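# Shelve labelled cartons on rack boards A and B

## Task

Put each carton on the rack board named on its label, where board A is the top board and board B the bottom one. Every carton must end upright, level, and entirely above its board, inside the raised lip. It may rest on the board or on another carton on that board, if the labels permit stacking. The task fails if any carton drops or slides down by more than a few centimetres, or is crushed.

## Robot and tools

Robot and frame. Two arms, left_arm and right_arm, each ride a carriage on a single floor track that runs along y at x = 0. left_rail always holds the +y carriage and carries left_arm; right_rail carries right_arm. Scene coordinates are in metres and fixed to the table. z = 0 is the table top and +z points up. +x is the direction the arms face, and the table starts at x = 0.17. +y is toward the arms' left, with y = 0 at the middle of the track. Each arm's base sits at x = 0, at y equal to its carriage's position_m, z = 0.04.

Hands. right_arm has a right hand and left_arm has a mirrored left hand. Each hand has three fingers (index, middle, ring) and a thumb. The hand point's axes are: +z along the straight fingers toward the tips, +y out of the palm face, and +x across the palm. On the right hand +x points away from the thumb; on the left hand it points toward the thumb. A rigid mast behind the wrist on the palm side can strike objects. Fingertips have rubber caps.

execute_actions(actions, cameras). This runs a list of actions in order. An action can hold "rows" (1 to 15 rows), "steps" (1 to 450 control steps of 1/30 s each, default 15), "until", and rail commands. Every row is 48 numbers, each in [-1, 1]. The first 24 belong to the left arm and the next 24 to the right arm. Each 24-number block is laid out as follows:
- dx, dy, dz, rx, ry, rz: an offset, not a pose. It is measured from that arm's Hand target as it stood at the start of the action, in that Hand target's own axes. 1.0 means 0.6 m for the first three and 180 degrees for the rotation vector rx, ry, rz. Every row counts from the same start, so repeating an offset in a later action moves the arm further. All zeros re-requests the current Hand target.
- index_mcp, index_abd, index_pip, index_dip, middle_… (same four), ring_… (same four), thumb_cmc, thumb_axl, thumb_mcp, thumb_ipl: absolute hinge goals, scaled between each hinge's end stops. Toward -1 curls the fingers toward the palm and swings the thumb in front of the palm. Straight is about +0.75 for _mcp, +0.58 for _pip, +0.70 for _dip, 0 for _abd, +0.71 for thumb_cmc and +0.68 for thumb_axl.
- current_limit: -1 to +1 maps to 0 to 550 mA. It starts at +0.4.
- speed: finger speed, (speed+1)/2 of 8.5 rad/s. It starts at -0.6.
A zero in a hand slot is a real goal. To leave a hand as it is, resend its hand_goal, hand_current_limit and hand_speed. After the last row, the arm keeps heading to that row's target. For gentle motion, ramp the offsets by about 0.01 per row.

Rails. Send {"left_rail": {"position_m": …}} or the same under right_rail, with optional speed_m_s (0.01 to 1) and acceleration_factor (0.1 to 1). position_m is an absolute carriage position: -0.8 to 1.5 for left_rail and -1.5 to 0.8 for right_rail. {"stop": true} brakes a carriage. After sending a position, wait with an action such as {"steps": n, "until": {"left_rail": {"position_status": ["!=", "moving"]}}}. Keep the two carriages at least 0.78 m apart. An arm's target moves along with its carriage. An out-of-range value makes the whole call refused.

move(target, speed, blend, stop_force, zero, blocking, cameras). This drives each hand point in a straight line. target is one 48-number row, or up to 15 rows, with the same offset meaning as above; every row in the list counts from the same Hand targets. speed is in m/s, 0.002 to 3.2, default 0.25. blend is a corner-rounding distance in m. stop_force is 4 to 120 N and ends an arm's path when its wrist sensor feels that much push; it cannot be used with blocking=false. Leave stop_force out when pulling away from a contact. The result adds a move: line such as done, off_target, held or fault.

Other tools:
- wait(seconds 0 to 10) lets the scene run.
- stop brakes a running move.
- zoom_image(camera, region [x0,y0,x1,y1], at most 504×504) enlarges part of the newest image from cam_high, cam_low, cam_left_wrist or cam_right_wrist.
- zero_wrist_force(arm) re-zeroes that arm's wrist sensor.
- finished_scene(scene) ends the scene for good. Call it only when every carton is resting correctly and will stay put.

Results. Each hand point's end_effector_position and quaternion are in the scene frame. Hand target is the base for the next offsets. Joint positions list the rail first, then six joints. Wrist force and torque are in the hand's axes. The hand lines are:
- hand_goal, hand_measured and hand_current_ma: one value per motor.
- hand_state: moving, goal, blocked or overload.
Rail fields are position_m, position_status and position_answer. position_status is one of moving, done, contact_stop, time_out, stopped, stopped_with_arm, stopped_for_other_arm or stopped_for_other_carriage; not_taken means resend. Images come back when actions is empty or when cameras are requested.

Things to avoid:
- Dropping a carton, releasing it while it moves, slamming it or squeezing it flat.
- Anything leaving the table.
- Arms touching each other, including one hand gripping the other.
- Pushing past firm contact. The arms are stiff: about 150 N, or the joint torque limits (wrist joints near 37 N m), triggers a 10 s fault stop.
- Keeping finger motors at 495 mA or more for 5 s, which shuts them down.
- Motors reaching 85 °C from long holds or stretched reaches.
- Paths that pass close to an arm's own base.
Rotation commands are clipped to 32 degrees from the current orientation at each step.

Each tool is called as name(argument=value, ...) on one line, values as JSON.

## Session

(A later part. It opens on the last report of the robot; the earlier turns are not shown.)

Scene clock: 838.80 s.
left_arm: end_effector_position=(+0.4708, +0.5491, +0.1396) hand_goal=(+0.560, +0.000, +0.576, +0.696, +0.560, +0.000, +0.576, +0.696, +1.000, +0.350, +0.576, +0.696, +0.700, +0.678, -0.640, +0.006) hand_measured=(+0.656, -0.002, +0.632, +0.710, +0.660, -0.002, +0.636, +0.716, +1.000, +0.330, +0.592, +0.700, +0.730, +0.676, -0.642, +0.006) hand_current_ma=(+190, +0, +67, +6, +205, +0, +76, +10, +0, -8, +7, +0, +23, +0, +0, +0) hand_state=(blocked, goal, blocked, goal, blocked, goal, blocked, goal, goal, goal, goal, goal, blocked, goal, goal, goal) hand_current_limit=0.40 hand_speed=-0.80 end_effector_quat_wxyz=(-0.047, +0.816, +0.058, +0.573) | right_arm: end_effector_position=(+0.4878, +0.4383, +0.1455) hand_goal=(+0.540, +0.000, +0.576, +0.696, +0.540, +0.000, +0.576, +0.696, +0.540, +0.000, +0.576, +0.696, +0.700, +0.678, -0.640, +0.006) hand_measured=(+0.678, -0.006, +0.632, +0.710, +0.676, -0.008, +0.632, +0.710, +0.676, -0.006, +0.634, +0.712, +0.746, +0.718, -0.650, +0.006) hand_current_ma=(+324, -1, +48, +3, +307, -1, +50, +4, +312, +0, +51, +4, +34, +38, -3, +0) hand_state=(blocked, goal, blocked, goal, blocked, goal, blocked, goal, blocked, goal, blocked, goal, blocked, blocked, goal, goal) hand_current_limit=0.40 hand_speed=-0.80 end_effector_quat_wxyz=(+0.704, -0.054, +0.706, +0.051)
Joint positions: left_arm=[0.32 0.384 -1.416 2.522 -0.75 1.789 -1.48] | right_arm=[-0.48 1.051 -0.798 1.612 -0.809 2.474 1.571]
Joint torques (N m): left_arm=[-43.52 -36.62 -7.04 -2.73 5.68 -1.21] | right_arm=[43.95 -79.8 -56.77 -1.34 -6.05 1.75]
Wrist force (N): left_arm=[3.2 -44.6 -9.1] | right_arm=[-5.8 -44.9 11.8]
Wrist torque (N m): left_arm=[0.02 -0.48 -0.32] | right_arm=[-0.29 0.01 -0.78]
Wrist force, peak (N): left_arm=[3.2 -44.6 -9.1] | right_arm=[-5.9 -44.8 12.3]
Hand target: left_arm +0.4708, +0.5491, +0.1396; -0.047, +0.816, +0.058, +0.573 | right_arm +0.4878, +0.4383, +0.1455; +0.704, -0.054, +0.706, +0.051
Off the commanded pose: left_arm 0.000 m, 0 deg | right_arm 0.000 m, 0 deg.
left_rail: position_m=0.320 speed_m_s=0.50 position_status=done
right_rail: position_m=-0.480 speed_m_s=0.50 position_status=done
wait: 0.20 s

move(target=[0.00044,-0.004,0.00122,-0.00418,0.00005,0.0015,0.56,0,0.576,0.696,0.56,0,0.576,0.696,1.0,0.35,0.576,0.696,0.70,0.678,-0.64,0.005,0.4,-0.8,0,-0.004,-0.0013,0.00444,0.00002,0.00001,0.54,0,0.576,0.696,0.54,0,0.576,0.696,0.54,0,0.576,0.696,0.70,0.678,-0.64,0.005,0.4,-0.8], speed=0.008)

move(target=[0,0.004,0,0,0,0,0.56,0,0.576,0.696,0.56,0,0.576,0.696,1.0,0.35,0.576,0.696,0.70,0.678,-0.64,0.005,0.4,-0.8,0,0.004,0,0,0,0,0.54,0,0.576,0.696,0.54,0,0.576,0.696,0.54,0,0.576,0.696,0.70,0.678,-0.64,0.005,0.4,-0.8], speed=0.004)

wait(seconds=0.2)

Scene clock: 841.57 s.
left_arm: end_effector_position=(+0.4712, +0.5515, +0.1397) hand_goal=(+0.560, +0.000, +0.576, +0.696, +0.560, +0.000, +0.576, +0.696, +1.000, +0.350, +0.576, +0.696, +0.700, +0.678, -0.640, +0.006) hand_measured=(+0.656, -0.012, +0.632, +0.710, +0.660, -0.012, +0.636, +0.716, +1.000, +0.326, +0.592, +0.698, +0.722, +0.676, -0.642, +0.006) hand_current_ma=(+190, -3, +67, +6, +205, -3, +76, +10, +0, -11, +7, +0, +12, +0, +0, +0) hand_state=(blocked, goal, blocked, goal, blocked, goal, blocked, goal, goal, blocked, goal, goal, blocked, goal, goal, goal) hand_current_limit=0.40 hand_speed=-0.80 end_effector_quat_wxyz=(-0.043, +0.817, +0.052, +0.573) | right_arm: end_effector_position=(+0.4873, +0.4358, +0.1455) hand_goal=(+0.540, +0.000, +0.576, +0.696, +0.540, +0.000, +0.576, +0.696, +0.540, +0.000, +0.576, +0.696, +0.700, +0.678, -0.640, +0.006) hand_measured=(+0.666, -0.006, +0.632, +0.710, +0.664, -0.008, +0.632, +0.710, +0.664, -0.006, +0.634, +0.712, +0.714, +0.686, -0.648, +0.006) hand_current_ma=(+268, -1, +48, +3, +257, -1, +50, +4, +259, +0, +51, +4, +3, +2, -2, +0) hand_state=(blocked, goal, blocked, goal, blocked, goal, blocked, goal, blocked, goal, blocked, goal, goal, goal, goal, goal) hand_current_limit=0.40 hand_speed=-0.80 end_effector_quat_wxyz=(+0.704, -0.049, +0.707, +0.046)
Joint positions: left_arm=[0.32 0.4 -1.408 2.511 -0.745 1.817 -1.469] | right_arm=[-0.48 1.053 -0.798 1.611 -0.808 2.49 1.571]
Joint torques (N m): left_arm=[9.83 -13.96 -26.77 2.91 4.48 3.29] | right_arm=[17.64 -78.07 -44.61 -0.08 0.3 3.38]
Wrist force (N): left_arm=[-0.3 2.5 -2.0] | right_arm=[-6.6 -10.9 5.6]
Wrist torque (N m): left_arm=[1.89 -0.32 -0.48] | right_arm=[0.02 0.74 -1.06]
Wrist force, peak (N): left_arm=[3.2 -45.2 -9.5] | right_arm=[-6.2 -47.1 12.9]
Hand target: left_arm +0.4712, +0.5515, +0.1397; -0.043, +0.817, +0.052, +0.573 | right_arm +0.4873, +0.4358, +0.1455; +0.704, -0.049, +0.707, +0.046
Off the commanded pose: left_arm 0.000 m, 0 deg | right_arm 0.000 m, 0 deg.
left_rail: position_m=0.320 speed_m_s=0.50 position_status=done
right_rail: position_m=-0.480 speed_m_s=0.50 position_status=done
move: done

Scene clock: 842.47 s.
left_arm: end_effector_position=(+0.4715, +0.5492, +0.1396) hand_goal=(+0.560, +0.000, +0.576, +0.696, +0.560, +0.000, +0.576, +0.696, +1.000, +0.350, +0.576, +0.696, +0.700, +0.678, -0.640, +0.006) hand_measured=(+0.656, -0.012, +0.632, +0.710, +0.660, -0.012, +0.636, +0.716, +1.000, +0.326, +0.592, +0.698, +0.722, +0.676, -0.642, +0.006) hand_current_ma=(+190, -3, +67, +6, +205, -3, +76, +10, +0, -11, +8, +0, +12, +0, +0, +0) hand_state=(blocked, goal, blocked, goal, blocked, goal, blocked, goal, goal, blocked, goal, goal, blocked, goal, goal, goal) hand_current_limit=0.40 hand_speed=-0.80 end_effector_quat_wxyz=(-0.043, +0.817, +0.052, +0.573) | right_arm: end_effector_position=(+0.4871, +0.4381, +0.1455) hand_goal=(+0.540, +0.000, +0.576, +0.696, +0.540, +0.000, +0.576, +0.696, +0.540, +0.000, +0.576, +0.696, +0.700, +0.678, -0.640, +0.006) hand_measured=(+0.678, -0.006, +0.632, +0.710, +0.674, -0.008, +0.634, +0.712, +0.676, -0.006, +0.634, +0.712, +0.744, +0.716, -0.650, +0.006) hand_current_ma=(+322, -1, +50, +3, +305, -1, +52, +4, +310, +0, +53, +5, +33, +36, -3, +0) hand_state=(blocked, goal, blocked, goal, blocked, goal, blocked, goal, blocked, goal, blocked, goal, blocked, blocked, goal, goal) hand_current_limit=0.40 hand_speed=-0.80 end_effector_quat_wxyz=(+0.704, -0.049, +0.707, +0.046)
Joint positions: left_arm=[0.32 0.393 -1.41 2.514 -0.747 1.81 -1.472] | right_arm=[-0.48 1.055 -0.795 1.606 -0.806 2.492 1.571]
Joint torques (N m): left_arm=[-43.44 -38.31 -6.32 -2.25 5.29 -1.44] | right_arm=[40.97 -80.39 -56.17 -1.05 -5.55 2.89]
Wrist force (N): left_arm=[4.1 -42.2 -10.0] | right_arm=[-5.4 -42.2 11.1]
Wrist torque (N m): left_arm=[0.15 -0.62 -0.27] | right_arm=[-0.13 -0.11 -0.83]
Wrist force, peak (N): left_arm=[4.2 -42.1 -10.3] | right_arm=[-5.4 -42.2 11.1]
Hand target: left_arm +0.4716, +0.5492, +0.1396; -0.043, +0.817, +0.052, +0.573 | right_arm +0.4870, +0.4382, +0.1455; +0.704, -0.049, +0.707, +0.046
Off the commanded pose: left_arm 0.000 m, 0 deg | right_arm 0.000 m, 0 deg.
left_rail: position_m=0.320 speed_m_s=0.50 position_status=done
right_rail: position_m=-0.480 speed_m_s=0.50 position_status=done
move: done

Scene clock: 842.67 s.
left_arm: end_effector_position=(+0.4715, +0.5492, +0.1396) hand_goal=(+0.560, +0.000, +0.576, +0.696, +0.560, +0.000, +0.576, +0.696, +1.000, +0.350, +0.576, +0.696, +0.700, +0.678, -0.640, +0.006) hand_measured=(+0.656, -0.012, +0.632, +0.710, +0.660, -0.012, +0.636, +0.716, +1.000, +0.326, +0.594, +0.698, +0.722, +0.676, -0.642, +0.006) hand_current_ma=(+190, -3, +67, +6, +205, -3, +76, +10, +0, -11, +8, +0, +12, +0, +0, +0) hand_state=(blocked, goal, blocked, goal, blocked, goal, blocked, goal, goal, blocked, goal, goal, blocked, goal, goal, goal) hand_current_limit=0.40 hand_speed=-0.80 end_effector_quat_wxyz=(-0.043, +0.817, +0.052, +0.573) | right_arm: end_effector_position=(+0.4870, +0.4382, +0.1455) hand_goal=(+0.540, +0.000, +0.576, +0.696, +0.540, +0.000, +0.576, +0.696, +0.540, +0.000, +0.576, +0.696, +0.700, +0.678, -0.640, +0.006) hand_measured=(+0.680, -0.006, +0.632, +0.710, +0.676, -0.008, +0.634, +0.712, +0.676, -0.006, +0.634, +0.712, +0.744, +0.718, -0.650, +0.006) hand_current_ma=(+325, -1, +48, +3, +308, -1, +51, +4, +313, +0, +52, +5, +33, +37, -3, +0) hand_state=(blocked, goal, blocked, goal, blocked, goal, blocked, goal, blocked, goal, blocked, goal, blocked, blocked, goal, goal) hand_current_limit=0.40 hand_speed=-0.80 end_effector_quat_wxyz=(+0.704, -0.049, +0.707, +0.046)
Joint positions: left_arm=[0.32 0.393 -1.41 2.514 -0.747 1.81 -1.472] | right_arm=[-0.48 1.055 -0.795 1.606 -0.806 2.492 1.571]
Joint torques (N m): left_arm=[-42.63 -37.89 -6.41 -2.59 5.57 -1.3] | right_arm=[42.03 -80.91 -56.36 -1.13 -6.3 2.91]
Wrist force (N): left_arm=[4.0 -42.4 -9.9] | right_arm=[-5.4 -42.6 11.8]
Wrist torque (N m): left_arm=[0.13 -0.62 -0.28] | right_arm=[-0.20 -0.07 -0.85]
Wrist force, peak (N): left_arm=[4.0 -42.4 -9.9] | right_arm=[-5.8 -42.6 11.7]
Hand target: left_arm +0.4716, +0.5492, +0.1396; -0.043, +0.817, +0.052, +0.573 | right_arm +0.4870, +0.4382, +0.1455; +0.704, -0.049, +0.707, +0.046
Off the commanded pose: left_arm 0.000 m, 0 deg | right_arm 0.000 m, 0 deg.
left_rail: position_m=0.320 speed_m_s=0.50 position_status=done
right_rail: position_m=-0.480 speed_m_s=0.50 position_status=done
wait: 0.20 s

move(target=[0,0.0013,0,0,0,0,0.56,0,0.576,0.696,0.56,0,0.576,0.696,1.0,0.35,0.576,0.696,0.70,0.678,-0.64,0.005,0.4,-0.8,0,0.0013,0,0,0,0,0.54,0,0.576,0.696,0.54,0,0.576,0.696,0.54,0,0.576,0.696,0.70,0.678,-0.64,0.005,0.4,-0.8], speed=0.003)

wait(seconds=0.2)

move(target=[0.03136,-0.0001,-0.01135,0,0,0,0.56,0,0.576,0.696,0.56,0,0.576,0.696,1.0,0.35,0.576,0.696,0.70,0.678,-0.64,0.005,0.4,-0.8,-0.03333,0.0002,-0.00015,0,0,0,0.54,0,0.576,0.696,0.54,0,0.576,0.696,0.54,0,0.576,0.696,0.70,0.678,-0.64,0.005,0.4,-0.8], speed=0.02, cameras=["cam_low", "cam_right_wrist"])

Scene clock: 844.57 s.
left_arm: end_effector_position=(+0.4717, +0.5485, +0.1396) hand_goal=(+0.560, +0.000, +0.576, +0.696, +0.560, +0.000, +0.576, +0.696, +1.000, +0.350, +0.576, +0.696, +0.700, +0.678, -0.640, +0.006) hand_measured=(+0.656, -0.012, +0.632, +0.710, +0.660, -0.012, +0.636, +0.716, +1.000, +0.326, +0.594, +0.698, +0.722, +0.676, -0.642, +0.006) hand_current_ma=(+190, -3, +67, +6, +205, -3, +76, +10, +0, -11, +8, +0, +12, +0, +0, +0) hand_state=(blocked, goal, blocked, goal, blocked, goal, blocked, goal, goal, blocked, goal, goal, blocked, goal, goal, goal) hand_current_limit=0.40 hand_speed=-0.80 end_effector_quat_wxyz=(-0.043, +0.817, +0.052, +0.573) | right_arm: end_effector_position=(+0.4870, +0.4389, +0.1455) hand_goal=(+0.540, +0.000, +0.576, +0.696, +0.540, +0.000, +0.576, +0.696, +0.540, +0.000, +0.576, +0.696, +0.700, +0.678, -0.640, +0.006) hand_measured=(+0.680, -0.006, +0.630, +0.710, +0.676, -0.006, +0.632, +0.710, +0.678, -0.006, +0.632, +0.712, +0.746, +0.720, -0.650, +0.006) hand_current_ma=(+327, -1, +46, +3, +310, -1, +49, +4, +316, +0, +50, +5, +36, +39, -3, +0) hand_state=(blocked, goal, blocked, goal, blocked, goal, blocked, goal, blocked, goal, blocked, goal, blocked, blocked, goal, goal) hand_current_limit=0.40 hand_speed=-0.80 end_effector_quat_wxyz=(+0.704, -0.049, +0.707, +0.046)
Joint positions: left_arm=[0.32 0.39 -1.411 2.515 -0.747 1.808 -1.472] | right_arm=[-0.48 1.055 -0.794 1.605 -0.805 2.493 1.571]
Joint torques (N m): left_arm=[-62.28 -44.02 -3.01 -2.38 11.76 -0.78] | right_arm=[64.46 -68.08 -71.54 -2.23 -13.25 0.5]
Wrist force (N): left_arm=[-8.9 -91.4 -2.9] | right_arm=[-20.3 -96.6 6.0]
Wrist torque (N m): left_arm=[-4.04 0.00 -1.24] | right_arm=[-3.47 0.49 -0.37]
Wrist force, peak (N): left_arm=[-8.9 -91.4 -2.9] | right_arm=[-20.3 -96.6 6.0]
Hand target: left_arm +0.4717, +0.5485, +0.1396; -0.043, +0.817, +0.052, +0.573 | right_arm +0.4869, +0.4390, +0.1455; +0.704, -0.049, +0.707, +0.046
Off the commanded pose: left_arm 0.000 m, 0 deg | right_arm 0.000 m, 0 deg.
left_rail: position_m=0.320 speed_m_s=0.50 position_status=done
right_rail: position_m=-0.480 speed_m_s=0.50 position_status=done
move: done

Scene clock: 844.77 s.
left_arm: end_effector_position=(+0.4717, +0.5485, +0.1396) hand_goal=(+0.560, +0.000, +0.576, +0.696, +0.560, +0.000, +0.576, +0.696, +1.000, +0.350, +0.576, +0.696, +0.700, +0.678, -0.640, +0.006) hand_measured=(+0.656, -0.012, +0.632, +0.710, +0.660, -0.012, +0.636, +0.716, +1.000, +0.326, +0.594, +0.698, +0.722, +0.676, -0.642, +0.006) hand_current_ma=(+190, -3, +67, +6, +205, -3, +76, +10, +0, -11, +8, +0, +12, +0, +0, +0) hand_state=(blocked, goal, blocked, goal, blocked, goal, blocked, goal, goal, blocked, goal, goal, blocked, goal, goal, goal) hand_current_limit=0.40 hand_speed=-0.80 end_effector_quat_wxyz=(-0.043, +0.817, +0.052, +0.573) | right_arm: end_effector_position=(+0.4870, +0.4389, +0.1455) hand_goal=(+0.540, +0.000, +0.576, +0.696, +0.540, +0.000, +0.576, +0.696, +0.540, +0.000, +0.576, +0.696, +0.700, +0.678, -0.640, +0.006) hand_measured=(+0.680, -0.006, +0.630, +0.710, +0.676, -0.006, +0.632, +0.710, +0.678, -0.006, +0.632, +0.712, +0.746, +0.720, -0.650, +0.006) hand_current_ma=(+327, -1, +46, +3, +310, -1, +49, +4, +316, +0, +50, +5, +36, +39, -3, +0) hand_state=(blocked, goal, blocked, goal, blocked, goal, blocked, goal, blocked, goal, blocked, goal, blocked, blocked, goal, goal) hand_current_limit=0.40 hand_speed=-0.80 end_effector_quat_wxyz=(+0.704, -0.049, +0.707, +0.046)
Joint positions: left_arm=[0.32 0.39 -1.411 2.515 -0.747 1.808 -1.472] | right_arm=[-0.48 1.056 -0.794 1.605 -0.805 2.493 1.571]
Joint torques (N m): left_arm=[-64.68 -44.61 -3.46 -2.6 12.59 -0.42] | right_arm=[66.86 -68.74 -72.66 -2.24 -15.19 -0.46]
Wrist force (N): left_arm=[-9.9 -94.5 -1.6] | right_arm=[-20.8 -100.8 6.3]
Wrist torque (N m): left_arm=[-4.33 0.02 -1.30] | right_arm=[-3.76 0.51 -0.34]
Wrist force, peak (N): left_arm=[-10.0 -94.6 -1.9] | right_arm=[-20.8 -100.8 6.3]
Hand target: left_arm +0.4717, +0.5485, +0.1396; -0.043, +0.817, +0.052, +0.573 | right_arm +0.4869, +0.4390, +0.1455; +0.704, -0.049, +0.707, +0.046
Off the commanded pose: left_arm 0.000 m, 0 deg | right_arm 0.000 m, 0 deg.
left_rail: position_m=0.320 speed_m_s=0.50 position_status=done
right_rail: position_m=-0.480 speed_m_s=0.50 position_status=done
wait: 0.20 s

Scene clock: 846.13 s.
left_arm: end_effector_position=(+0.4717, +0.5483, +0.1596) hand_goal=(+0.560, +0.000, +0.576, +0.696, +0.560, +0.000, +0.576, +0.696, +1.000, +0.350, +0.576, +0.696, +0.700, +0.678, -0.640, +0.006) hand_measured=(+0.656, -0.022, +0.632, +0.710, +0.660, -0.022, +0.636, +0.716, +1.000, +0.322, +0.594, +0.698, +0.722, +0.676, -0.642, +0.006) hand_current_ma=(+190, -10, +67, +6, +205, -9, +76, +10, +0, -14, +8, +0, +12, +0, +0, +0) hand_state=(blocked, blocked, blocked, goal, blocked, blocked, blocked, goal, goal, blocked, goal, goal, blocked, goal, goal, goal) hand_current_limit=0.40 hand_speed=-0.80 end_effector_quat_wxyz=(-0.043, +0.817, +0.052, +0.573) | right_arm: end_effector_position=(+0.4869, +0.4392, +0.1655) hand_goal=(+0.540, +0.000, +0.576, +0.696, +0.540, +0.000, +0.576, +0.696, +0.540, +0.000, +0.576, +0.696, +0.700, +0.678, -0.640, +0.006) hand_measured=(+0.682, -0.006, +0.630, +0.708, +0.676, -0.006, +0.632, +0.710, +0.678, -0.004, +0.632, +0.712, +0.748, +0.720, -0.650, +0.006) hand_current_ma=(+334, +0, +46, +3, +310, +0, +48, +4, +316, +0, +49, +5, +38, +42, -3, +0) hand_state=(blocked, goal, blocked, goal, blocked, goal, blocked, goal, blocked, goal, blocked, goal, blocked, blocked, goal, goal) hand_current_limit=0.40 hand_speed=-0.80 end_effector_quat_wxyz=(+0.704, -0.049, +0.707, +0.046)
Joint positions: left_arm=[0.32 0.39 -1.46 2.505 -0.688 1.808 -1.473] | right_arm=[-0.48 1.056 -0.818 1.602 -0.779 2.493 1.571]
Joint torques (N m): left_arm=[-67.8 -45.69 -24.02 2.91 13.31 -1] | right_arm=[77.42 -104.13 -80.94 -3.96 -15.06 -8.55]
Wrist force (N): left_arm=[-19.8 -105.6 -2.3] | right_arm=[-5.3 -108.2 14.6]
Wrist torque (N m): left_arm=[-5.33 0.04 -0.47] | right_arm=[-4.35 0.11 1.40]
Wrist force, peak (N): left_arm=[-19.5 -105.9 -2.1] | right_arm=[-4.4 -108.5 15.1]
Hand target: left_arm +0.4717, +0.5483, +0.1596; -0.043, +0.817, +0.052, +0.573 | right_arm +0.4869, +0.4392, +0.1655; +0.704, -0.049, +0.707, +0.046
Off the commanded pose: left_arm 0.000 m, 0 deg | right_arm 0.000 m, 0 deg.
left_rail: position_m=0.320 speed_m_s=0.50 position_status=done
right_rail: position_m=-0.480 speed_m_s=0.50 position_status=done
move: done
Images, in order (width x height): cam_low 672x504, cam_right_wrist 672x504.

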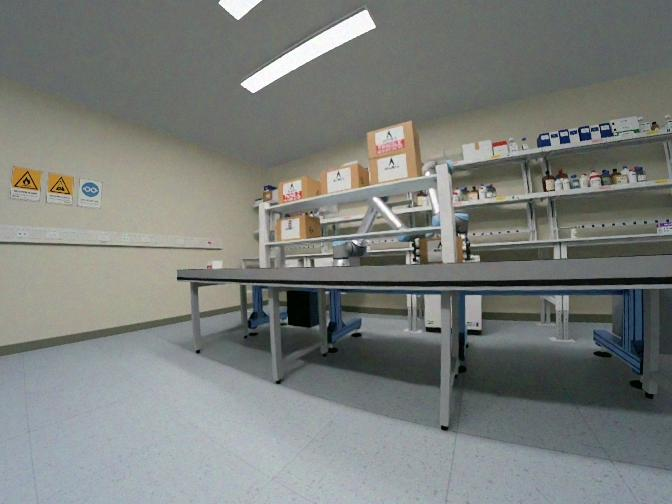

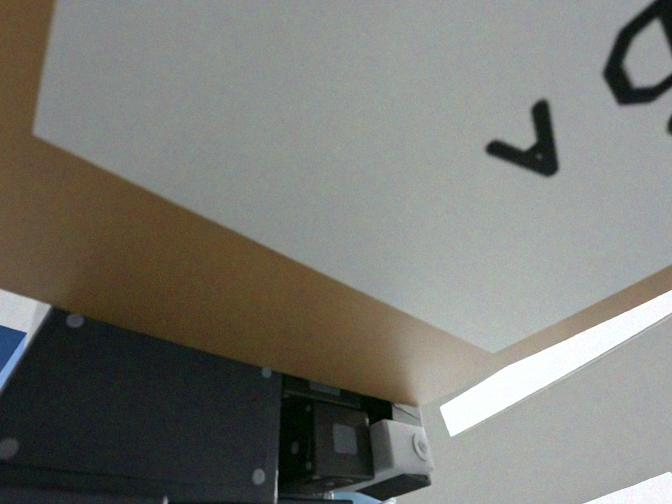

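move(target=[0,-0.0009,0,0,0,0,0.56,0,0.576,0.696,0.56,0,0.576,0.696,1.0,0.35,0.576,0.696,0.70,0.678,-0.64,0.005,0.4,-0.8,0,-0.0009,0,0,0,0,0.54,0,0.576,0.696,0.54,0,0.576,0.696,0.54,0,0.576,0.696,0.70,0.678,-0.64,0.005,0.4,-0.8], speed=0.003)

wait(seconds=0.2)

Scene clock: 847.40 s.
left_arm: end_effector_position=(+0.4716, +0.5487, +0.1597) hand_goal=(+0.560, +0.000, +0.576, +0.696, +0.560, +0.000, +0.576, +0.696, +1.000, +0.350, +0.576, +0.696, +0.700, +0.678, -0.640, +0.006) hand_measured=(+0.656, -0.022, +0.632, +0.710, +0.660, -0.020, +0.636, +0.716, +1.000, +0.322, +0.594, +0.698, +0.722, +0.676, -0.642, +0.006) hand_current_ma=(+190, -10, +67, +6, +205, -9, +76, +10, +0, -14, +8, +0, +12, +0, +0, +0) hand_state=(blocked, blocked, blocked, goal, blocked, blocked, blocked, goal, goal, blocked, goal, goal, blocked, goal, goal, goal) hand_current_limit=0.40 hand_speed=-0.80 end_effector_quat_wxyz=(-0.043, +0.817, +0.052, +0.573) | right_arm: end_effector_position=(+0.4868, +0.4387, +0.1655) hand_goal=(+0.540, +0.000, +0.576, +0.696, +0.540, +0.000, +0.576, +0.696, +0.540, +0.000, +0.576, +0.696, +0.700, +0.678, -0.640, +0.006) hand_measured=(+0.682, -0.006, +0.630, +0.708, +0.676, -0.006, +0.632, +0.710, +0.678, -0.004, +0.632, +0.712, +0.748, +0.720, -0.650, +0.006) hand_current_ma=(+336, +0, +46, +3, +312, +0, +48, +4, +316, +0, +49, +5, +38, +42, -3, +0) hand_state=(blocked, goal, blocked, goal, blocked, goal, blocked, goal, blocked, goal, blocked, goal, blocked, blocked, goal, goal) hand_current_limit=0.40 hand_speed=-0.80 end_effector_quat_wxyz=(+0.704, -0.049, +0.707, +0.046)
Joint positions: left_arm=[0.32 0.391 -1.459 2.505 -0.688 1.809 -1.472] | right_arm=[-0.48 1.055 -0.818 1.603 -0.78 2.492 1.571]
Joint torques (N m): left_arm=[-23.31 -18.54 -27.21 2.62 19.18 4.21] | right_arm=[35.24 -107.63 -51.09 -10.01 -23.93 -6.58]
Wrist force (N): left_arm=[-15.4 -72.7 -4.3] | right_arm=[-1.1 -76.9 14.7]
Wrist torque (N m): left_arm=[-2.82 0.58 -0.93] | right_arm=[-2.18 0.67 0.62]
Wrist force, peak (N): left_arm=[-19.9 -106.3 -2.0] | right_arm=[-5.6 -108.8 15.1]
Hand target: left_arm +0.4716, +0.5487, +0.1596; -0.043, +0.817, +0.052, +0.573 | right_arm +0.4869, +0.4386, +0.1655; +0.704, -0.049, +0.707, +0.046
Off the commanded pose: left_arm 0.000 m, 0 deg | right_arm 0.000 m, 0 deg.
left_rail: position_m=0.320 speed_m_s=0.50 position_status=done
right_rail: position_m=-0.480 speed_m_s=0.50 position_status=done
move: done

Scene clock: 847.60 s.
left_arm: end_effector_position=(+0.4716, +0.5487, +0.1597) hand_goal=(+0.560, +0.000, +0.576, +0.696, +0.560, +0.000, +0.576, +0.696, +1.000, +0.350, +0.576, +0.696, +0.700, +0.678, -0.640, +0.006) hand_measured=(+0.656, -0.022, +0.632, +0.710, +0.660, -0.020, +0.636, +0.716, +1.000, +0.322, +0.594, +0.698, +0.722, +0.676, -0.642, +0.006) hand_current_ma=(+190, -10, +67, +6, +205, -9, +76, +10, +0, -14, +8, +0, +12, +0, +0, +0) hand_state=(blocked, blocked, blocked, goal, blocked, blocked, blocked, goal, goal, blocked, goal, goal, blocked, goal, goal, goal) hand_current_limit=0.40 hand_speed=-0.80 end_effector_quat_wxyz=(-0.043, +0.817, +0.052, +0.573) | right_arm: end_effector_position=(+0.4869, +0.4387, +0.1655) hand_goal=(+0.540, +0.000, +0.576, +0.696, +0.540, +0.000, +0.576, +0.696, +0.540, +0.000, +0.576, +0.696, +0.700, +0.678, -0.640, +0.006) hand_measured=(+0.682, -0.006, +0.630, +0.708, +0.676, -0.006, +0.632, +0.710, +0.678, -0.004, +0.632, +0.712, +0.748, +0.720, -0.650, +0.006) hand_current_ma=(+336, +0, +46, +3, +312, +0, +48, +4, +316, +0, +49, +5, +38, +42, -3, +0) hand_state=(blocked, goal, blocked, goal, blocked, goal, blocked, goal, blocked, goal, blocked, goal, blocked, blocked, goal, goal) hand_current_limit=0.40 hand_speed=-0.80 end_effector_quat_wxyz=(+0.704, -0.049, +0.707, +0.046)
Joint positions: left_arm=[0.32 0.391 -1.459 2.505 -0.688 1.809 -1.472] | right_arm=[-0.48 1.055 -0.818 1.603 -0.78 2.492 1.571]
Joint torques (N m): left_arm=[-21.68 -18.84 -27.72 2.54 18.06 4.19] | right_arm=[32.53 -108.06 -49.73 -9.58 -22.61 -5.74]
Wrist force (N): left_arm=[-15.0 -69.4 -3.8] | right_arm=[-1.0 -73.8 13.9]
Wrist torque (N m): left_arm=[-2.58 0.59 -0.96] | right_arm=[-2.02 0.70 0.58]
Wrist force, peak (N): left_arm=[-15.5 -71.8 -4.4] | right_arm=[-0.9 -76.8 14.3]
Hand target: left_arm +0.4716, +0.5487, +0.1596; -0.043, +0.817, +0.052, +0.573 | right_arm +0.4869, +0.4386, +0.1655; +0.704, -0.049, +0.707, +0.046
Off the commanded pose: left_arm 0.000 m, 0 deg | right_arm 0.000 m, 0 deg.
left_rail: position_m=0.320 speed_m_s=0.50 position_status=done
right_rail: position_m=-0.480 speed_m_s=0.50 position_status=done
wait: 0.20 s

move(target=[0.23518,-0.00267,-0.0851,0,0,0,0.56,0,0.576,0.696,0.56,0,0.576,0.696,1.0,0.35,0.576,0.696,0.70,0.678,-0.64,0.005,0.4,-0.8,-0.24999,-0.00099,-0.00113,0,0,0,0.54,0,0.576,0.696,0.54,0,0.576,0.696,0.54,0,0.576,0.696,0.70,0.678,-0.64,0.005,0.4,-0.8], speed=0.04)

Scene clock: 852.43 s.
left_arm: end_effector_position=(+0.4715, +0.5488, +0.3097) hand_goal=(+0.560, +0.000, +0.576, +0.696, +0.560, +0.000, +0.576, +0.696, +1.000, +0.350, +0.576, +0.696, +0.700, +0.678, -0.640, +0.006) hand_measured=(+0.656, -0.022, +0.632, +0.710, +0.660, -0.020, +0.636, +0.716, +1.000, +0.322, +0.594, +0.698, +0.722, +0.676, -0.642, +0.006) hand_current_ma=(+190, -9, +67, +6, +205, -8, +76, +10, +0, -14, +8, +0, +12, +0, +0, +0) hand_state=(blocked, blocked, blocked, goal, blocked, goal, blocked, goal, goal, blocked, goal, goal, blocked, goal, goal, goal) hand_current_limit=0.40 hand_speed=-0.80 end_effector_quat_wxyz=(-0.043, +0.817, +0.052, +0.573) | right_arm: end_effector_position=(+0.4868, +0.4386, +0.3155) hand_goal=(+0.540, +0.000, +0.576, +0.696, +0.540, +0.000, +0.576, +0.696, +0.540, +0.000, +0.576, +0.696, +0.700, +0.678, -0.640, +0.006) hand_measured=(+0.682, -0.006, +0.630, +0.708, +0.676, -0.006, +0.632, +0.710, +0.678, -0.006, +0.632, +0.712, +0.748, +0.720, -0.650, +0.006) hand_current_ma=(+336, -1, +46, +3, +312, -1, +48, +3, +316, +0, +49, +4, +38, +42, -3, +0) hand_state=(blocked, goal, blocked, goal, blocked, goal, blocked, goal, blocked, goal, blocked, goal, blocked, blocked, goal, goal) hand_current_limit=0.40 hand_speed=-0.80 end_effector_quat_wxyz=(+0.704, -0.049, +0.707, +0.046)
Joint positions: left_arm=[0.32 0.392 -1.743 2.379 -0.278 1.81 -1.472] | right_arm=[-0.48 1.055 -0.973 1.553 -0.575 2.492 1.571]
Joint torques (N m): left_arm=[-23.94 -37.08 -40.54 3.04 17.42 4.37] | right_arm=[57.13 -93.09 -72.18 -2.88 -10.23 -3.12]
Wrist force (N): left_arm=[-15.4 -70.5 -0.9] | right_arm=[-2.0 -75.3 12.0]
Wrist torque (N m): left_arm=[-2.58 0.32 -1.07] | right_arm=[-2.37 0.39 0.76]
Wrist force, peak (N): left_arm=[-15.3 -70.8 -1.2] | right_arm=[-2.0 -75.3 12.0]
Hand target: left_arm +0.4715, +0.5488, +0.3097; -0.043, +0.817, +0.052, +0.573 | right_arm +0.4868, +0.4386, +0.3155; +0.704, -0.049, +0.707, +0.046
Off the commanded pose: left_arm 0.000 m, 0 deg | right_arm 0.000 m, 0 deg.
left_rail: position_m=0.320 speed_m_s=0.50 position_status=done
right_rail: position_m=-0.480 speed_m_s=0.50 position_status=done
move: done

move(target=[0.37943,-0.00431,-0.13729,0,0,0,0.56,0,0.576,0.696,0.56,0,0.576,0.696,1.0,0.35,0.576,0.696,0.70,0.678,-0.64,0.005,0.4,-0.8,-0.40332,-0.0016,-0.00182,0,0,0,0.54,0,0.576,0.696,0.54,0,0.576,0.696,0.54,0,0.576,0.696,0.70,0.678,-0.64,0.005,0.4,-0.8], speed=0.045)

move(target=[0.37943,-0.00431,-0.13729,0,0,0,0.56,0,0.576,0.696,0.56,0,0.576,0.696,1.0,0.35,0.576,0.696,0.70,0.678,-0.64,0.005,0.4,-0.8,-0.40332,-0.0016,-0.00182,0,0,0,0.54,0,0.576,0.696,0.54,0,0.576,0.696,0.54,0,0.576,0.696,0.70,0.678,-0.64,0.005,0.4,-0.8], speed=0.045, cameras=["cam_high", "cam_low"])

Scene clock: 858.90 s.
left_arm: end_effector_position=(+0.4713, +0.5489, +0.5518) hand_goal=(+0.560, +0.000, +0.576, +0.696, +0.560, +0.000, +0.576, +0.696, +1.000, +0.350, +0.576, +0.696, +0.700, +0.678, -0.640, +0.006) hand_measured=(+0.656, -0.022, +0.632, +0.710, +0.660, -0.020, +0.636, +0.716, +1.000, +0.322, +0.594, +0.698, +0.722, +0.676, -0.642, +0.006) hand_current_ma=(+190, -9, +67, +6, +205, -8, +76, +10, +0, -14, +8, +0, +12, +0, +0, +0) hand_state=(blocked, blocked, blocked, goal, blocked, blocked, blocked, goal, goal, blocked, goal, goal, blocked, goal, goal, goal) hand_current_limit=0.40 hand_speed=-0.80 end_effector_quat_wxyz=(-0.043, +0.817, +0.052, +0.573) | right_arm: end_effector_position=(+0.4865, +0.4385, +0.5574) hand_goal=(+0.540, +0.000, +0.576, +0.696, +0.540, +0.000, +0.576, +0.696, +0.540, +0.000, +0.576, +0.696, +0.700, +0.678, -0.640, +0.006) hand_measured=(+0.682, -0.006, +0.630, +0.708, +0.676, -0.006, +0.632, +0.710, +0.678, -0.006, +0.632, +0.712, +0.748, +0.720, -0.650, +0.006) hand_current_ma=(+336, -1, +46, +3, +312, -1, +48, +3, +316, +0, +49, +4, +38, +42, -3, +0) hand_state=(blocked, goal, blocked, goal, blocked, goal, blocked, goal, blocked, goal, blocked, goal, blocked, blocked, goal, goal) hand_current_limit=0.40 hand_speed=-0.80 end_effector_quat_wxyz=(+0.704, -0.049, +0.707, +0.046)
Joint positions: left_arm=[0.32 0.392 -1.925 2.045 0.238 1.81 -1.472] | right_arm=[-0.48 1.056 -1.126 1.334 -0.203 2.493 1.571]
Joint torques (N m): left_arm=[-22.87 -32.69 -53.02 2.44 19.64 4.66] | right_arm=[60.39 -73.55 -68.95 -2.89 -10.79 -1.26]
Wrist force (N): left_arm=[-14.7 -75.6 -1.6] | right_arm=[-1.6 -80.1 11.7]
Wrist torque (N m): left_arm=[-2.95 0.02 -1.19] | right_arm=[-2.66 0.14 0.81]
Wrist force, peak (N): left_arm=[-14.7 -76.0 -1.9] | right_arm=[-1.6 -80.1 11.7]
Hand target: left_arm +0.4713, +0.5489, +0.5518; -0.043, +0.817, +0.052, +0.573 | right_arm +0.4865, +0.4385, +0.5575; +0.704, -0.049, +0.707, +0.046
Off the commanded pose: left_arm 0.000 m, 0 deg | right_arm 0.000 m, 0 deg.
left_rail: position_m=0.320 speed_m_s=0.50 position_status=done
right_rail: position_m=-0.480 speed_m_s=0.50 position_status=done
move: done

Scene clock: 864.67 s.
left_arm: end_effector_position=(+0.4712, +0.5490, +0.7939) hand_goal=(+0.560, +0.000, +0.576, +0.696, +0.560, +0.000, +0.576, +0.696, +1.000, +0.350, +0.576, +0.696, +0.700, +0.678, -0.640, +0.006) hand_measured=(+0.656, -0.022, +0.632, +0.710, +0.660, -0.020, +0.636, +0.716, +1.000, +0.322, +0.594, +0.698, +0.722, +0.676, -0.642, +0.006) hand_current_ma=(+190, -10, +67, +6, +205, -9, +76, +10, +0, -14, +8, +0, +12, +0, +0, +0) hand_state=(blocked, blocked, blocked, goal, blocked, blocked, blocked, goal, goal, blocked, goal, goal, blocked, goal, goal, goal) hand_current_limit=0.40 hand_speed=-0.80 end_effector_quat_wxyz=(-0.043, +0.817, +0.052, +0.573) | right_arm: end_effector_position=(+0.4862, +0.4384, +0.7995) hand_goal=(+0.540, +0.000, +0.576, +0.696, +0.540, +0.000, +0.576, +0.696, +0.540, +0.000, +0.576, +0.696, +0.700, +0.678, -0.640, +0.006) hand_measured=(+0.682, -0.006, +0.630, +0.708, +0.676, -0.006, +0.632, +0.710, +0.678, -0.006, +0.632, +0.712, +0.748, +0.720, -0.650, +0.006) hand_current_ma=(+336, -1, +46, +3, +312, -1, +48, +3, +316, +0, +49, +4, +38, +42, -3, +0) hand_state=(blocked, goal, blocked, goal, blocked, goal, blocked, goal, blocked, goal, blocked, goal, blocked, blocked, goal, goal) hand_current_limit=0.40 hand_speed=-0.80 end_effector_quat_wxyz=(+0.704, -0.049, +0.707, +0.046)
Joint positions: left_arm=[0.32 0.393 -1.889 1.593 0.653 1.81 -1.472] | right_arm=[-0.48 1.056 -1.124 0.904 0.225 2.493 1.571]
Joint torques (N m): left_arm=[-23.25 -11.55 -54.37 2.79 19.26 4.77] | right_arm=[60.84 -38.3 -56.46 -3.32 -11.09 1.85]
Wrist force (N): left_arm=[-13.1 -75.8 -3.1] | right_arm=[0.4 -79.4 12.7]
Wrist torque (N m): left_arm=[-3.02 -0.10 -1.21] | right_arm=[-2.40 0.02 0.69]
Wrist force, peak (N): left_arm=[-15.5 -76.6 -0.8] | right_arm=[-0.9 -81.0 11.2]
Hand target: left_arm +0.4712, +0.5490, +0.7940; -0.043, +0.817, +0.052, +0.573 | right_arm +0.4862, +0.4384, +0.7995; +0.704, -0.049, +0.707, +0.046
Off the commanded pose: left_arm 0.000 m, 0 deg | right_arm 0.000 m, 0 deg.
left_rail: position_m=0.320 speed_m_s=0.50 position_status=done
right_rail: position_m=-0.480 speed_m_s=0.50 position_status=done
move: done
Images, in order (width x height): cam_high 672x504, cam_low 672x504.

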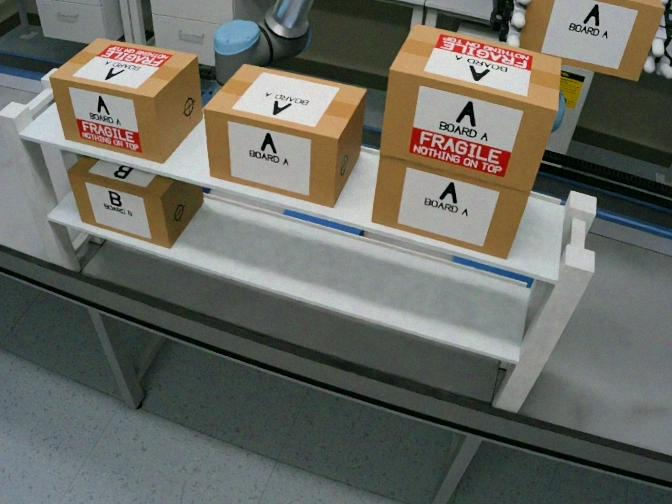

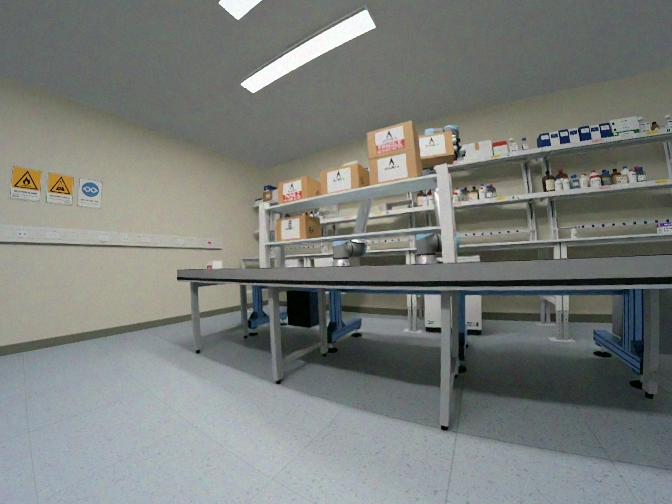

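wait(seconds=0)

Scene clock: 867.43 s.
left_arm: end_effector_position=(+0.4712, +0.5490, +0.7940) hand_goal=(+0.560, +0.000, +0.576, +0.696, +0.560, +0.000, +0.576, +0.696, +1.000, +0.350, +0.576, +0.696, +0.700, +0.678, -0.640, +0.006) hand_measured=(+0.656, -0.022, +0.632, +0.710, +0.660, -0.020, +0.636, +0.716, +1.000, +0.322, +0.594, +0.698, +0.722, +0.676, -0.642, +0.006) hand_current_ma=(+190, -10, +67, +6, +205, -9, +76, +10, +0, -14, +8, +0, +12, +0, +0, +0) hand_state=(blocked, blocked, blocked, goal, blocked, blocked, blocked, goal, goal, blocked, goal, goal, blocked, goal, goal, goal) hand_current_limit=0.40 hand_speed=-0.80 end_effector_quat_wxyz=(-0.043, +0.817, +0.052, +0.573) | right_arm: end_effector_position=(+0.4862, +0.4384, +0.7995) hand_goal=(+0.540, +0.000, +0.576, +0.696, +0.540, +0.000, +0.576, +0.696, +0.540, +0.000, +0.576, +0.696, +0.700, +0.678, -0.640, +0.006) hand_measured=(+0.682, -0.006, +0.630, +0.708, +0.676, -0.006, +0.632, +0.710, +0.678, -0.006, +0.632, +0.712, +0.748, +0.720, -0.650, +0.006) hand_current_ma=(+336, -1, +46, +3, +312, -1, +48, +3, +316, +0, +49, +4, +38, +42, -3, +0) hand_state=(blocked, goal, blocked, goal, blocked, goal, blocked, goal, blocked, goal, blocked, goal, blocked, blocked, goal, goal) hand_current_limit=0.40 hand_speed=-0.80 end_effector_quat_wxyz=(+0.704, -0.049, +0.707, +0.046)
Joint positions: left_arm=[0.32 0.393 -1.889 1.593 0.654 1.81 -1.472] | right_arm=[-0.48 1.056 -1.124 0.904 0.225 2.493 1.571]
Joint torques (N m): left_arm=[-30.13 -12.37 -53.43 2.56 19.44 3.84] | right_arm=[61.11 -40.52 -56.26 -3.63 -11.81 1.67]
Wrist force (N): left_arm=[-13.4 -76.1 -3.2] | right_arm=[0.3 -79.9 12.6]
Wrist torque (N m): left_arm=[-3.03 -0.08 -1.23] | right_arm=[-2.44 0.02 0.61]
Wrist force, peak (N): left_arm=[-13.3 -76.3 -3.1] | right_arm=[0.1 -80.4 13.0]
Hand target: left_arm +0.4712, +0.5490, +0.7940; -0.043, +0.817, +0.052, +0.573 | right_arm +0.4862, +0.4384, +0.7995; +0.704, -0.049, +0.707, +0.046
Off the commanded pose: left_arm 0.000 m, 0 deg | right_arm 0.000 m, 0 deg.
left_rail: position_m=0.320 speed_m_s=0.50 position_status=done
right_rail: position_m=-0.480 speed_m_s=0.50 position_status=done

move(target=[-0.00423,0.3982,-0.02421,-0.03605,0.00041,0.01303,0.56,0,0.576,0.696,0.56,0,0.576,0.696,1.0,0.35,0.576,0.696,0.70,0.678,-0.64,0.005,0.4,-0.8,0.00178,-0.39748,-0.04649,0.03833,0.00015,0.00017,0.54,0,0.576,0.696,0.54,0,0.576,0.696,0.54,0,0.576,0.696,0.70,0.678,-0.64,0.005,0.4,-0.8], speed=0.04)

Scene clock: 877.63 s.
left_arm: end_effector_position=(+0.4887, +0.3103, +0.7940) hand_goal=(+0.560, +0.000, +0.576, +0.696, +0.560, +0.000, +0.576, +0.696, +1.000, +0.350, +0.576, +0.696, +0.700, +0.678, -0.640, +0.006) hand_measured=(+0.658, -0.014, +0.632, +0.710, +0.660, -0.012, +0.638, +0.718, +1.000, +0.322, +0.594, +0.698, +0.722, +0.676, -0.642, +0.006) hand_current_ma=(+200, -4, +67, +6, +205, -4, +79, +13, +0, -14, +9, +0, +12, +0, +0, +0) hand_state=(blocked, goal, blocked, goal, blocked, goal, blocked, blocked, goal, blocked, goal, goal, blocked, goal, goal, goal) hand_current_limit=0.40 hand_speed=-0.80 end_effector_quat_wxyz=(-0.008, +0.818, +0.003, +0.575) | right_arm: end_effector_position=(+0.4903, +0.1984, +0.7994) hand_goal=(+0.540, +0.000, +0.576, +0.696, +0.540, +0.000, +0.576, +0.696, +0.540, +0.000, +0.576, +0.696, +0.700, +0.678, -0.640, +0.006) hand_measured=(+0.680, -0.010, +0.628, +0.708, +0.676, -0.010, +0.630, +0.710, +0.678, -0.008, +0.632, +0.712, +0.748, +0.720, -0.650, +0.006) hand_current_ma=(+332, -1, +44, +3, +313, -1, +47, +3, +316, -1, +48, +4, +38, +42, -3, +0) hand_state=(blocked, goal, blocked, goal, blocked, goal, blocked, goal, blocked, goal, blocked, goal, blocked, blocked, goal, goal) hand_current_limit=0.40 hand_speed=-0.80 end_effector_quat_wxyz=(+0.706, -0.006, +0.708, +0.003)
Joint positions: left_arm=[0.32 -0.46 -2.074 1.696 0.764 1.124 -1.734] | right_arm=[-0.48 0.901 -1.493 1.377 0.121 2.459 1.571]
Joint torques (N m): left_arm=[-44.08 4.2 -31.85 -0.83 6.45 -1.05] | right_arm=[12.2 -43.66 -42.33 -10.15 -18.09 -5.19]
Wrist force (N): left_arm=[-7.2 -53.8 2.3] | right_arm=[3.9 -58.9 5.8]
Wrist torque (N m): left_arm=[-1.43 0.18 -1.66] | right_arm=[-1.88 0.37 0.29]
Wrist force, peak (N): left_arm=[-6.3 -87.1 3.5] | right_arm=[5.6 -91.1 4.8]
Hand target: left_arm +0.4887, +0.3103, +0.7940; -0.008, +0.818, +0.003, +0.575 | right_arm +0.4903, +0.1983, +0.7994; +0.706, -0.006, +0.708, +0.003
Off the commanded pose: left_arm 0.000 m, 0 deg | right_arm 0.000 m, 0 deg.
left_rail: position_m=0.320 speed_m_s=0.50 position_status=done
right_rail: position_m=-0.480 speed_m_s=0.50 position_status=done
move: done

move(target=[0.00764,0.39932,0.00987,0,0,0,0.56,0,0.576,0.696,0.56,0,0.576,0.696,1.0,0.35,0.576,0.696,0.70,0.678,-0.64,0.005,0.4,-0.8,0.00165,-0.39872,0.01242,0,0,0,0.54,0,0.576,0.696,0.54,0,0.576,0.696,0.54,0,0.576,0.696,0.70,0.678,-0.64,0.005,0.4,-0.8], speed=0.04, cameras=["cam_high"])

Scene clock: 886.10 s.
left_arm: end_effector_position=(+0.4990, +0.0708, +0.7939) hand_goal=(+0.560, +0.000, +0.576, +0.696, +0.560, +0.000, +0.576, +0.696, +1.000, +0.350, +0.576, +0.696, +0.700, +0.678, -0.640, +0.006) hand_measured=(+0.658, -0.024, +0.632, +0.710, +0.660, -0.020, +0.638, +0.718, +1.000, +0.320, +0.594, +0.698, +0.722, +0.676, -0.642, +0.006) hand_current_ma=(+202, -10, +67, +6, +205, -9, +80, +13, +0, -16, +9, +0, +12, +0, +0, +0) hand_state=(blocked, blocked, blocked, goal, blocked, blocked, blocked, blocked, goal, blocked, goal, goal, blocked, goal, goal, goal) hand_current_limit=0.40 hand_speed=-0.80 end_effector_quat_wxyz=(-0.008, +0.818, +0.003, +0.575) | right_arm: end_effector_position=(+0.5010, -0.0407, +0.7993) hand_goal=(+0.540, +0.000, +0.576, +0.696, +0.540, +0.000, +0.576, +0.696, +0.540, +0.000, +0.576, +0.696, +0.700, +0.678, -0.640, +0.006) hand_measured=(+0.680, -0.008, +0.628, +0.708, +0.676, -0.010, +0.630, +0.710, +0.678, -0.008, +0.632, +0.712, +0.748, +0.720, -0.650, +0.006) hand_current_ma=(+332, -1, +44, +3, +313, -1, +47, +3, +316, -1, +48, +4, +38, +42, -3, +0) hand_state=(blocked, goal, blocked, goal, blocked, goal, blocked, goal, blocked, goal, blocked, goal, blocked, blocked, goal, goal) hand_current_limit=0.40 hand_speed=-0.80 end_effector_quat_wxyz=(+0.706, -0.006, +0.708, +0.003)
Joint positions: left_arm=[0.32 -1.177 -1.927 1.666 1.038 0.506 -2.27] | right_arm=[-0.48 0.529 -1.846 1.693 0.157 2.086 1.569]
Joint torques (N m): left_arm=[-48.98 39.71 -47.42 -2.23 3.82 -0.89] | right_arm=[17.51 -15.43 -39.79 -2.39 -20.97 -6.51]
Wrist force (N): left_arm=[-9.9 -65.4 1.9] | right_arm=[2.4 -70.0 6.6]
Wrist torque (N m): left_arm=[-1.96 -0.57 -1.64] | right_arm=[-2.08 -0.51 0.88]
Wrist force, peak (N): left_arm=[-9.6 -66.3 1.9] | right_arm=[2.1 -71.7 6.7]
Hand target: left_arm +0.4990, +0.0708, +0.7939; -0.008, +0.818, +0.003, +0.575 | right_arm +0.5010, -0.0408, +0.7993; +0.706, -0.006, +0.708, +0.003
Off the commanded pose: left_arm 0.000 m, 0 deg | right_arm 0.000 m, 0 deg.
left_rail: position_m=0.320 speed_m_s=0.50 position_status=done
right_rail: position_m=-0.480 speed_m_s=0.50 position_status=done
move: done
Images, in order (width x height): cam_high 672x504.

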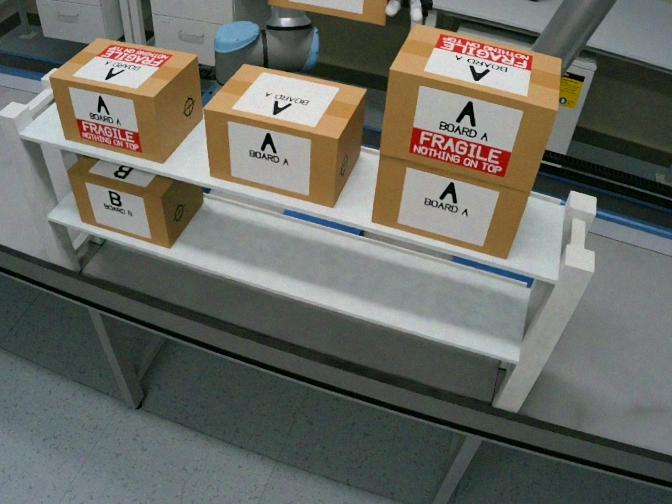

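move(target=[0.08183,0.00341,0.22736,0,0,0,0.56,0,0.576,0.696,0.56,0,0.576,0.696,1.0,0.35,0.576,0.696,0.70,0.678,-0.64,0.005,0.4,-0.8,-0.00068,-0.00308,0.24165,0,0,0,0.54,0,0.576,0.696,0.54,0,0.576,0.696,0.54,0,0.576,0.696,0.70,0.678,-0.64,0.005,0.4,-0.8], speed=0.05)

wait(seconds=0.1, cameras=["cam_high"])

Scene clock: 890.23 s.
left_arm: end_effector_position=(+0.6440, +0.0707, +0.7937) hand_goal=(+0.560, +0.000, +0.576, +0.696, +0.560, +0.000, +0.576, +0.696, +1.000, +0.350, +0.576, +0.696, +0.700, +0.678, -0.640, +0.006) hand_measured=(+0.658, -0.022, +0.632, +0.710, +0.660, -0.020, +0.638, +0.718, +1.000, +0.320, +0.594, +0.698, +0.722, +0.676, -0.642, +0.006) hand_current_ma=(+202, -9, +67, +6, +205, -8, +80, +13, +0, -17, +9, +0, +12, +0, +0, +0) hand_state=(blocked, blocked, blocked, goal, blocked, goal, blocked, blocked, goal, blocked, goal, goal, blocked, goal, goal, goal) hand_current_limit=0.40 hand_speed=-0.80 end_effector_quat_wxyz=(-0.008, +0.818, +0.003, +0.575) | right_arm: end_effector_position=(+0.6459, -0.0407, +0.7992) hand_goal=(+0.540, +0.000, +0.576, +0.696, +0.540, +0.000, +0.576, +0.696, +0.540, +0.000, +0.576, +0.696, +0.700, +0.678, -0.640, +0.006) hand_measured=(+0.680, -0.008, +0.628, +0.708, +0.676, -0.010, +0.630, +0.710, +0.678, -0.008, +0.632, +0.712, +0.748, +0.720, -0.650, +0.006) hand_current_ma=(+332, -1, +44, +3, +313, -1, +47, +3, +316, -1, +48, +4, +38, +42, -3, +0) hand_state=(blocked, goal, blocked, goal, blocked, goal, blocked, goal, blocked, goal, blocked, goal, blocked, blocked, goal, goal) hand_current_limit=0.40 hand_speed=-0.80 end_effector_quat_wxyz=(+0.706, -0.006, +0.708, +0.003)
Joint positions: left_arm=[0.32 -0.805 -1.731 1.489 0.73 0.81 -1.91] | right_arm=[-0.48 0.386 -1.675 1.557 0.122 1.944 1.568]
Joint torques (N m): left_arm=[-19.13 14.61 -46.44 -11.84 14.41 5.95] | right_arm=[22.33 -22.24 -66.17 -10.16 -18.61 -4.6]
Wrist force (N): left_arm=[-4.3 -56.7 0.4] | right_arm=[7.6 -61.7 6.5]
Wrist torque (N m): left_arm=[-1.64 -0.05 -1.77] | right_arm=[-2.03 0.01 0.05]
Wrist force, peak (N): left_arm=[-10.2 -65.8 1.8] | right_arm=[1.9 -70.3 7.1]
Hand target: left_arm +0.6440, +0.0707, +0.7937; -0.008, +0.818, +0.003, +0.575 | right_arm +0.6460, -0.0407, +0.7992; +0.706, -0.006, +0.708, +0.003
Off the commanded pose: left_arm 0.000 m, 0 deg | right_arm 0.000 m, 0 deg.
left_rail: position_m=0.320 speed_m_s=0.50 position_status=done
right_rail: position_m=-0.480 speed_m_s=0.50 position_status=done
move: done

Scene clock: 890.33 s.
left_arm: end_effector_position=(+0.6440, +0.0707, +0.7937) hand_goal=(+0.560, +0.000, +0.576, +0.696, +0.560, +0.000, +0.576, +0.696, +1.000, +0.350, +0.576, +0.696, +0.700, +0.678, -0.640, +0.006) hand_measured=(+0.658, -0.022, +0.632, +0.710, +0.660, -0.020, +0.638, +0.718, +1.000, +0.320, +0.594, +0.698, +0.722, +0.676, -0.642, +0.006) hand_current_ma=(+202, -9, +67, +6, +205, -8, +80, +13, +0, -17, +9, +0, +12, +0, +0, +0) hand_state=(blocked, blocked, blocked, goal, blocked, goal, blocked, blocked, goal, blocked, goal, goal, blocked, goal, goal, goal) hand_current_limit=0.40 hand_speed=-0.80 end_effector_quat_wxyz=(-0.008, +0.818, +0.003, +0.575) | right_arm: end_effector_position=(+0.6460, -0.0407, +0.7993) hand_goal=(+0.540, +0.000, +0.576, +0.696, +0.540, +0.000, +0.576, +0.696, +0.540, +0.000, +0.576, +0.696, +0.700, +0.678, -0.640, +0.006) hand_measured=(+0.680, -0.008, +0.628, +0.708, +0.676, -0.010, +0.630, +0.710, +0.678, -0.008, +0.632, +0.712, +0.748, +0.720, -0.650, +0.006) hand_current_ma=(+332, -1, +44, +3, +313, -1, +47, +3, +316, -1, +48, +4, +38, +42, -3, +0) hand_state=(blocked, goal, blocked, goal, blocked, goal, blocked, goal, blocked, goal, blocked, goal, blocked, blocked, goal, goal) hand_current_limit=0.40 hand_speed=-0.80 end_effector_quat_wxyz=(+0.706, -0.006, +0.708, +0.003)
Joint positions: left_arm=[0.32 -0.805 -1.731 1.489 0.73 0.81 -1.91] | right_arm=[-0.48 0.386 -1.675 1.557 0.122 1.944 1.568]
Joint torques (N m): left_arm=[-21.12 14.4 -47.41 -11.51 14.36 5.61] | right_arm=[21.6 -21.01 -66.78 -10.1 -18.8 -4.39]
Wrist force (N): left_arm=[-4.4 -56.8 0.3] | right_arm=[6.9 -62.3 6.2]
Wrist torque (N m): left_arm=[-1.62 -0.04 -1.78] | right_arm=[-2.06 0.11 0.00]
Wrist force, peak (N): left_arm=[-4.4 -56.8 0.3] | right_arm=[6.9 -62.3 6.2]
Hand target: left_arm +0.6440, +0.0707, +0.7937; -0.008, +0.818, +0.003, +0.575 | right_arm +0.6460, -0.0407, +0.7992; +0.706, -0.006, +0.708, +0.003
Off the commanded pose: left_arm 0.000 m, 0 deg | right_arm 0.000 m, 0 deg.
left_rail: position_m=0.320 speed_m_s=0.50 position_status=done
right_rail: position_m=-0.480 speed_m_s=0.50 position_status=done
wait: 0.10 s
Images, in order (width x height): cam_high 672x504.

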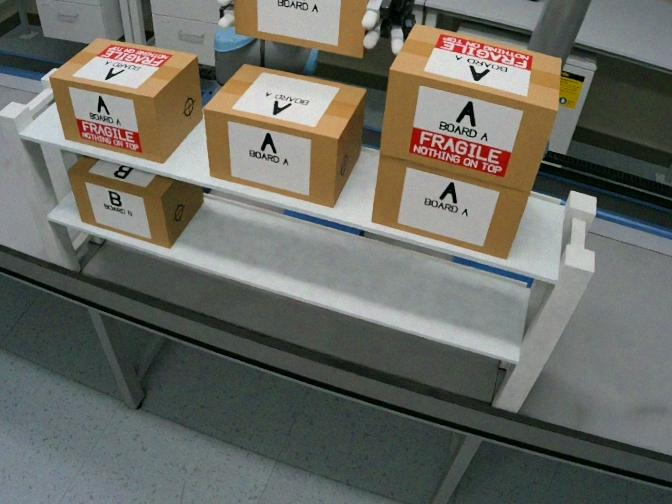

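move(target=[0.08296,0.00376,0.2305,0,0,0,0.56,0,0.576,0.696,0.56,0,0.576,0.696,1.0,0.35,0.576,0.696,0.70,0.678,-0.64,0.005,0.4,-0.8,-0.00069,-0.00282,0.24498,0,0,0,0.54,0,0.576,0.696,0.54,0,0.576,0.696,0.54,0,0.576,0.696,0.70,0.678,-0.64,0.005,0.4,-0.8], speed=0.05, cameras=["cam_high"])

zoom_image(camera="cam_high", region=[190, 60, 390, 210])

Scene clock: 894.33 s.
left_arm: end_effector_position=(+0.7910, +0.0704, +0.7935) hand_goal=(+0.560, +0.000, +0.576, +0.696, +0.560, +0.000, +0.576, +0.696, +1.000, +0.350, +0.576, +0.696, +0.700, +0.678, -0.640, +0.006) hand_measured=(+0.658, -0.020, +0.632, +0.710, +0.660, -0.018, +0.638, +0.718, +1.000, +0.320, +0.594, +0.698, +0.722, +0.676, -0.642, +0.006) hand_current_ma=(+202, -8, +67, +6, +205, -7, +80, +13, +0, -17, +9, +0, +12, +0, +0, +0) hand_state=(blocked, goal, blocked, goal, blocked, goal, blocked, blocked, goal, blocked, goal, goal, blocked, goal, goal, goal) hand_current_limit=0.40 hand_speed=-0.80 end_effector_quat_wxyz=(-0.008, +0.818, +0.003, +0.575) | right_arm: end_effector_position=(+0.7929, -0.0404, +0.7992) hand_goal=(+0.540, +0.000, +0.576, +0.696, +0.540, +0.000, +0.576, +0.696, +0.540, +0.000, +0.576, +0.696, +0.700, +0.678, -0.640, +0.006) hand_measured=(+0.680, -0.008, +0.628, +0.708, +0.676, -0.010, +0.630, +0.710, +0.678, -0.008, +0.632, +0.712, +0.748, +0.720, -0.650, +0.006) hand_current_ma=(+331, -1, +44, +3, +313, -1, +47, +3, +316, -1, +47, +4, +38, +42, -3, +0) hand_state=(blocked, goal, blocked, goal, blocked, goal, blocked, goal, blocked, goal, blocked, goal, blocked, blocked, goal, goal) hand_current_limit=0.40 hand_speed=-0.80 end_effector_quat_wxyz=(+0.706, -0.006, +0.708, +0.003)
Joint positions: left_arm=[0.32 -0.605 -1.503 1.266 0.655 0.991 -1.799] | right_arm=[-0.48 0.299 -1.474 1.356 0.121 1.857 1.568]
Joint torques (N m): left_arm=[-42.5 -3.4 -42.36 -10.46 18.46 6.06] | right_arm=[39.34 -44.92 -72.27 -4.88 -21.16 -3.11]
Wrist force (N): left_arm=[2.5 -72.7 0.8] | right_arm=[13.4 -76.9 4.4]
Wrist torque (N m): left_arm=[-2.86 -0.33 -1.47] | right_arm=[-3.44 -0.15 -0.79]
Wrist force, peak (N): left_arm=[2.5 -72.7 0.8] | right_arm=[13.4 -76.9 4.4]
Hand target: left_arm +0.7910, +0.0704, +0.7935; -0.008, +0.818, +0.003, +0.575 | right_arm +0.7930, -0.0404, +0.7992; +0.706, -0.006, +0.708, +0.003
Off the commanded pose: left_arm 0.000 m, 0 deg | right_arm 0.000 m, 0 deg.
left_rail: position_m=0.320 speed_m_s=0.50 position_status=done
right_rail: position_m=-0.480 speed_m_s=0.50 position_status=done
move: done
Images, in order (width x height): cam_high 672x504.

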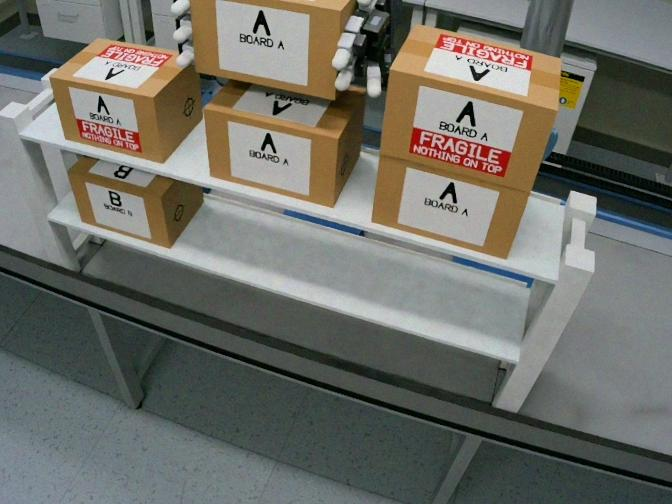

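Scaled by 2.520 from the camera's 672x504 image, which has a finer 960x720 frame.

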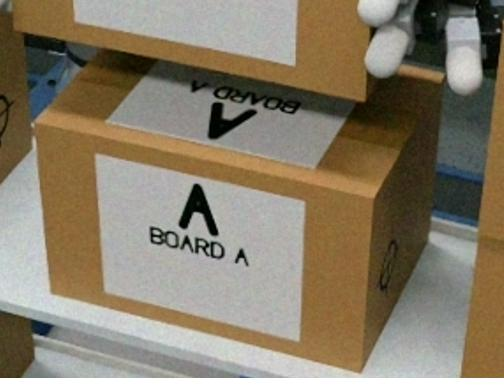

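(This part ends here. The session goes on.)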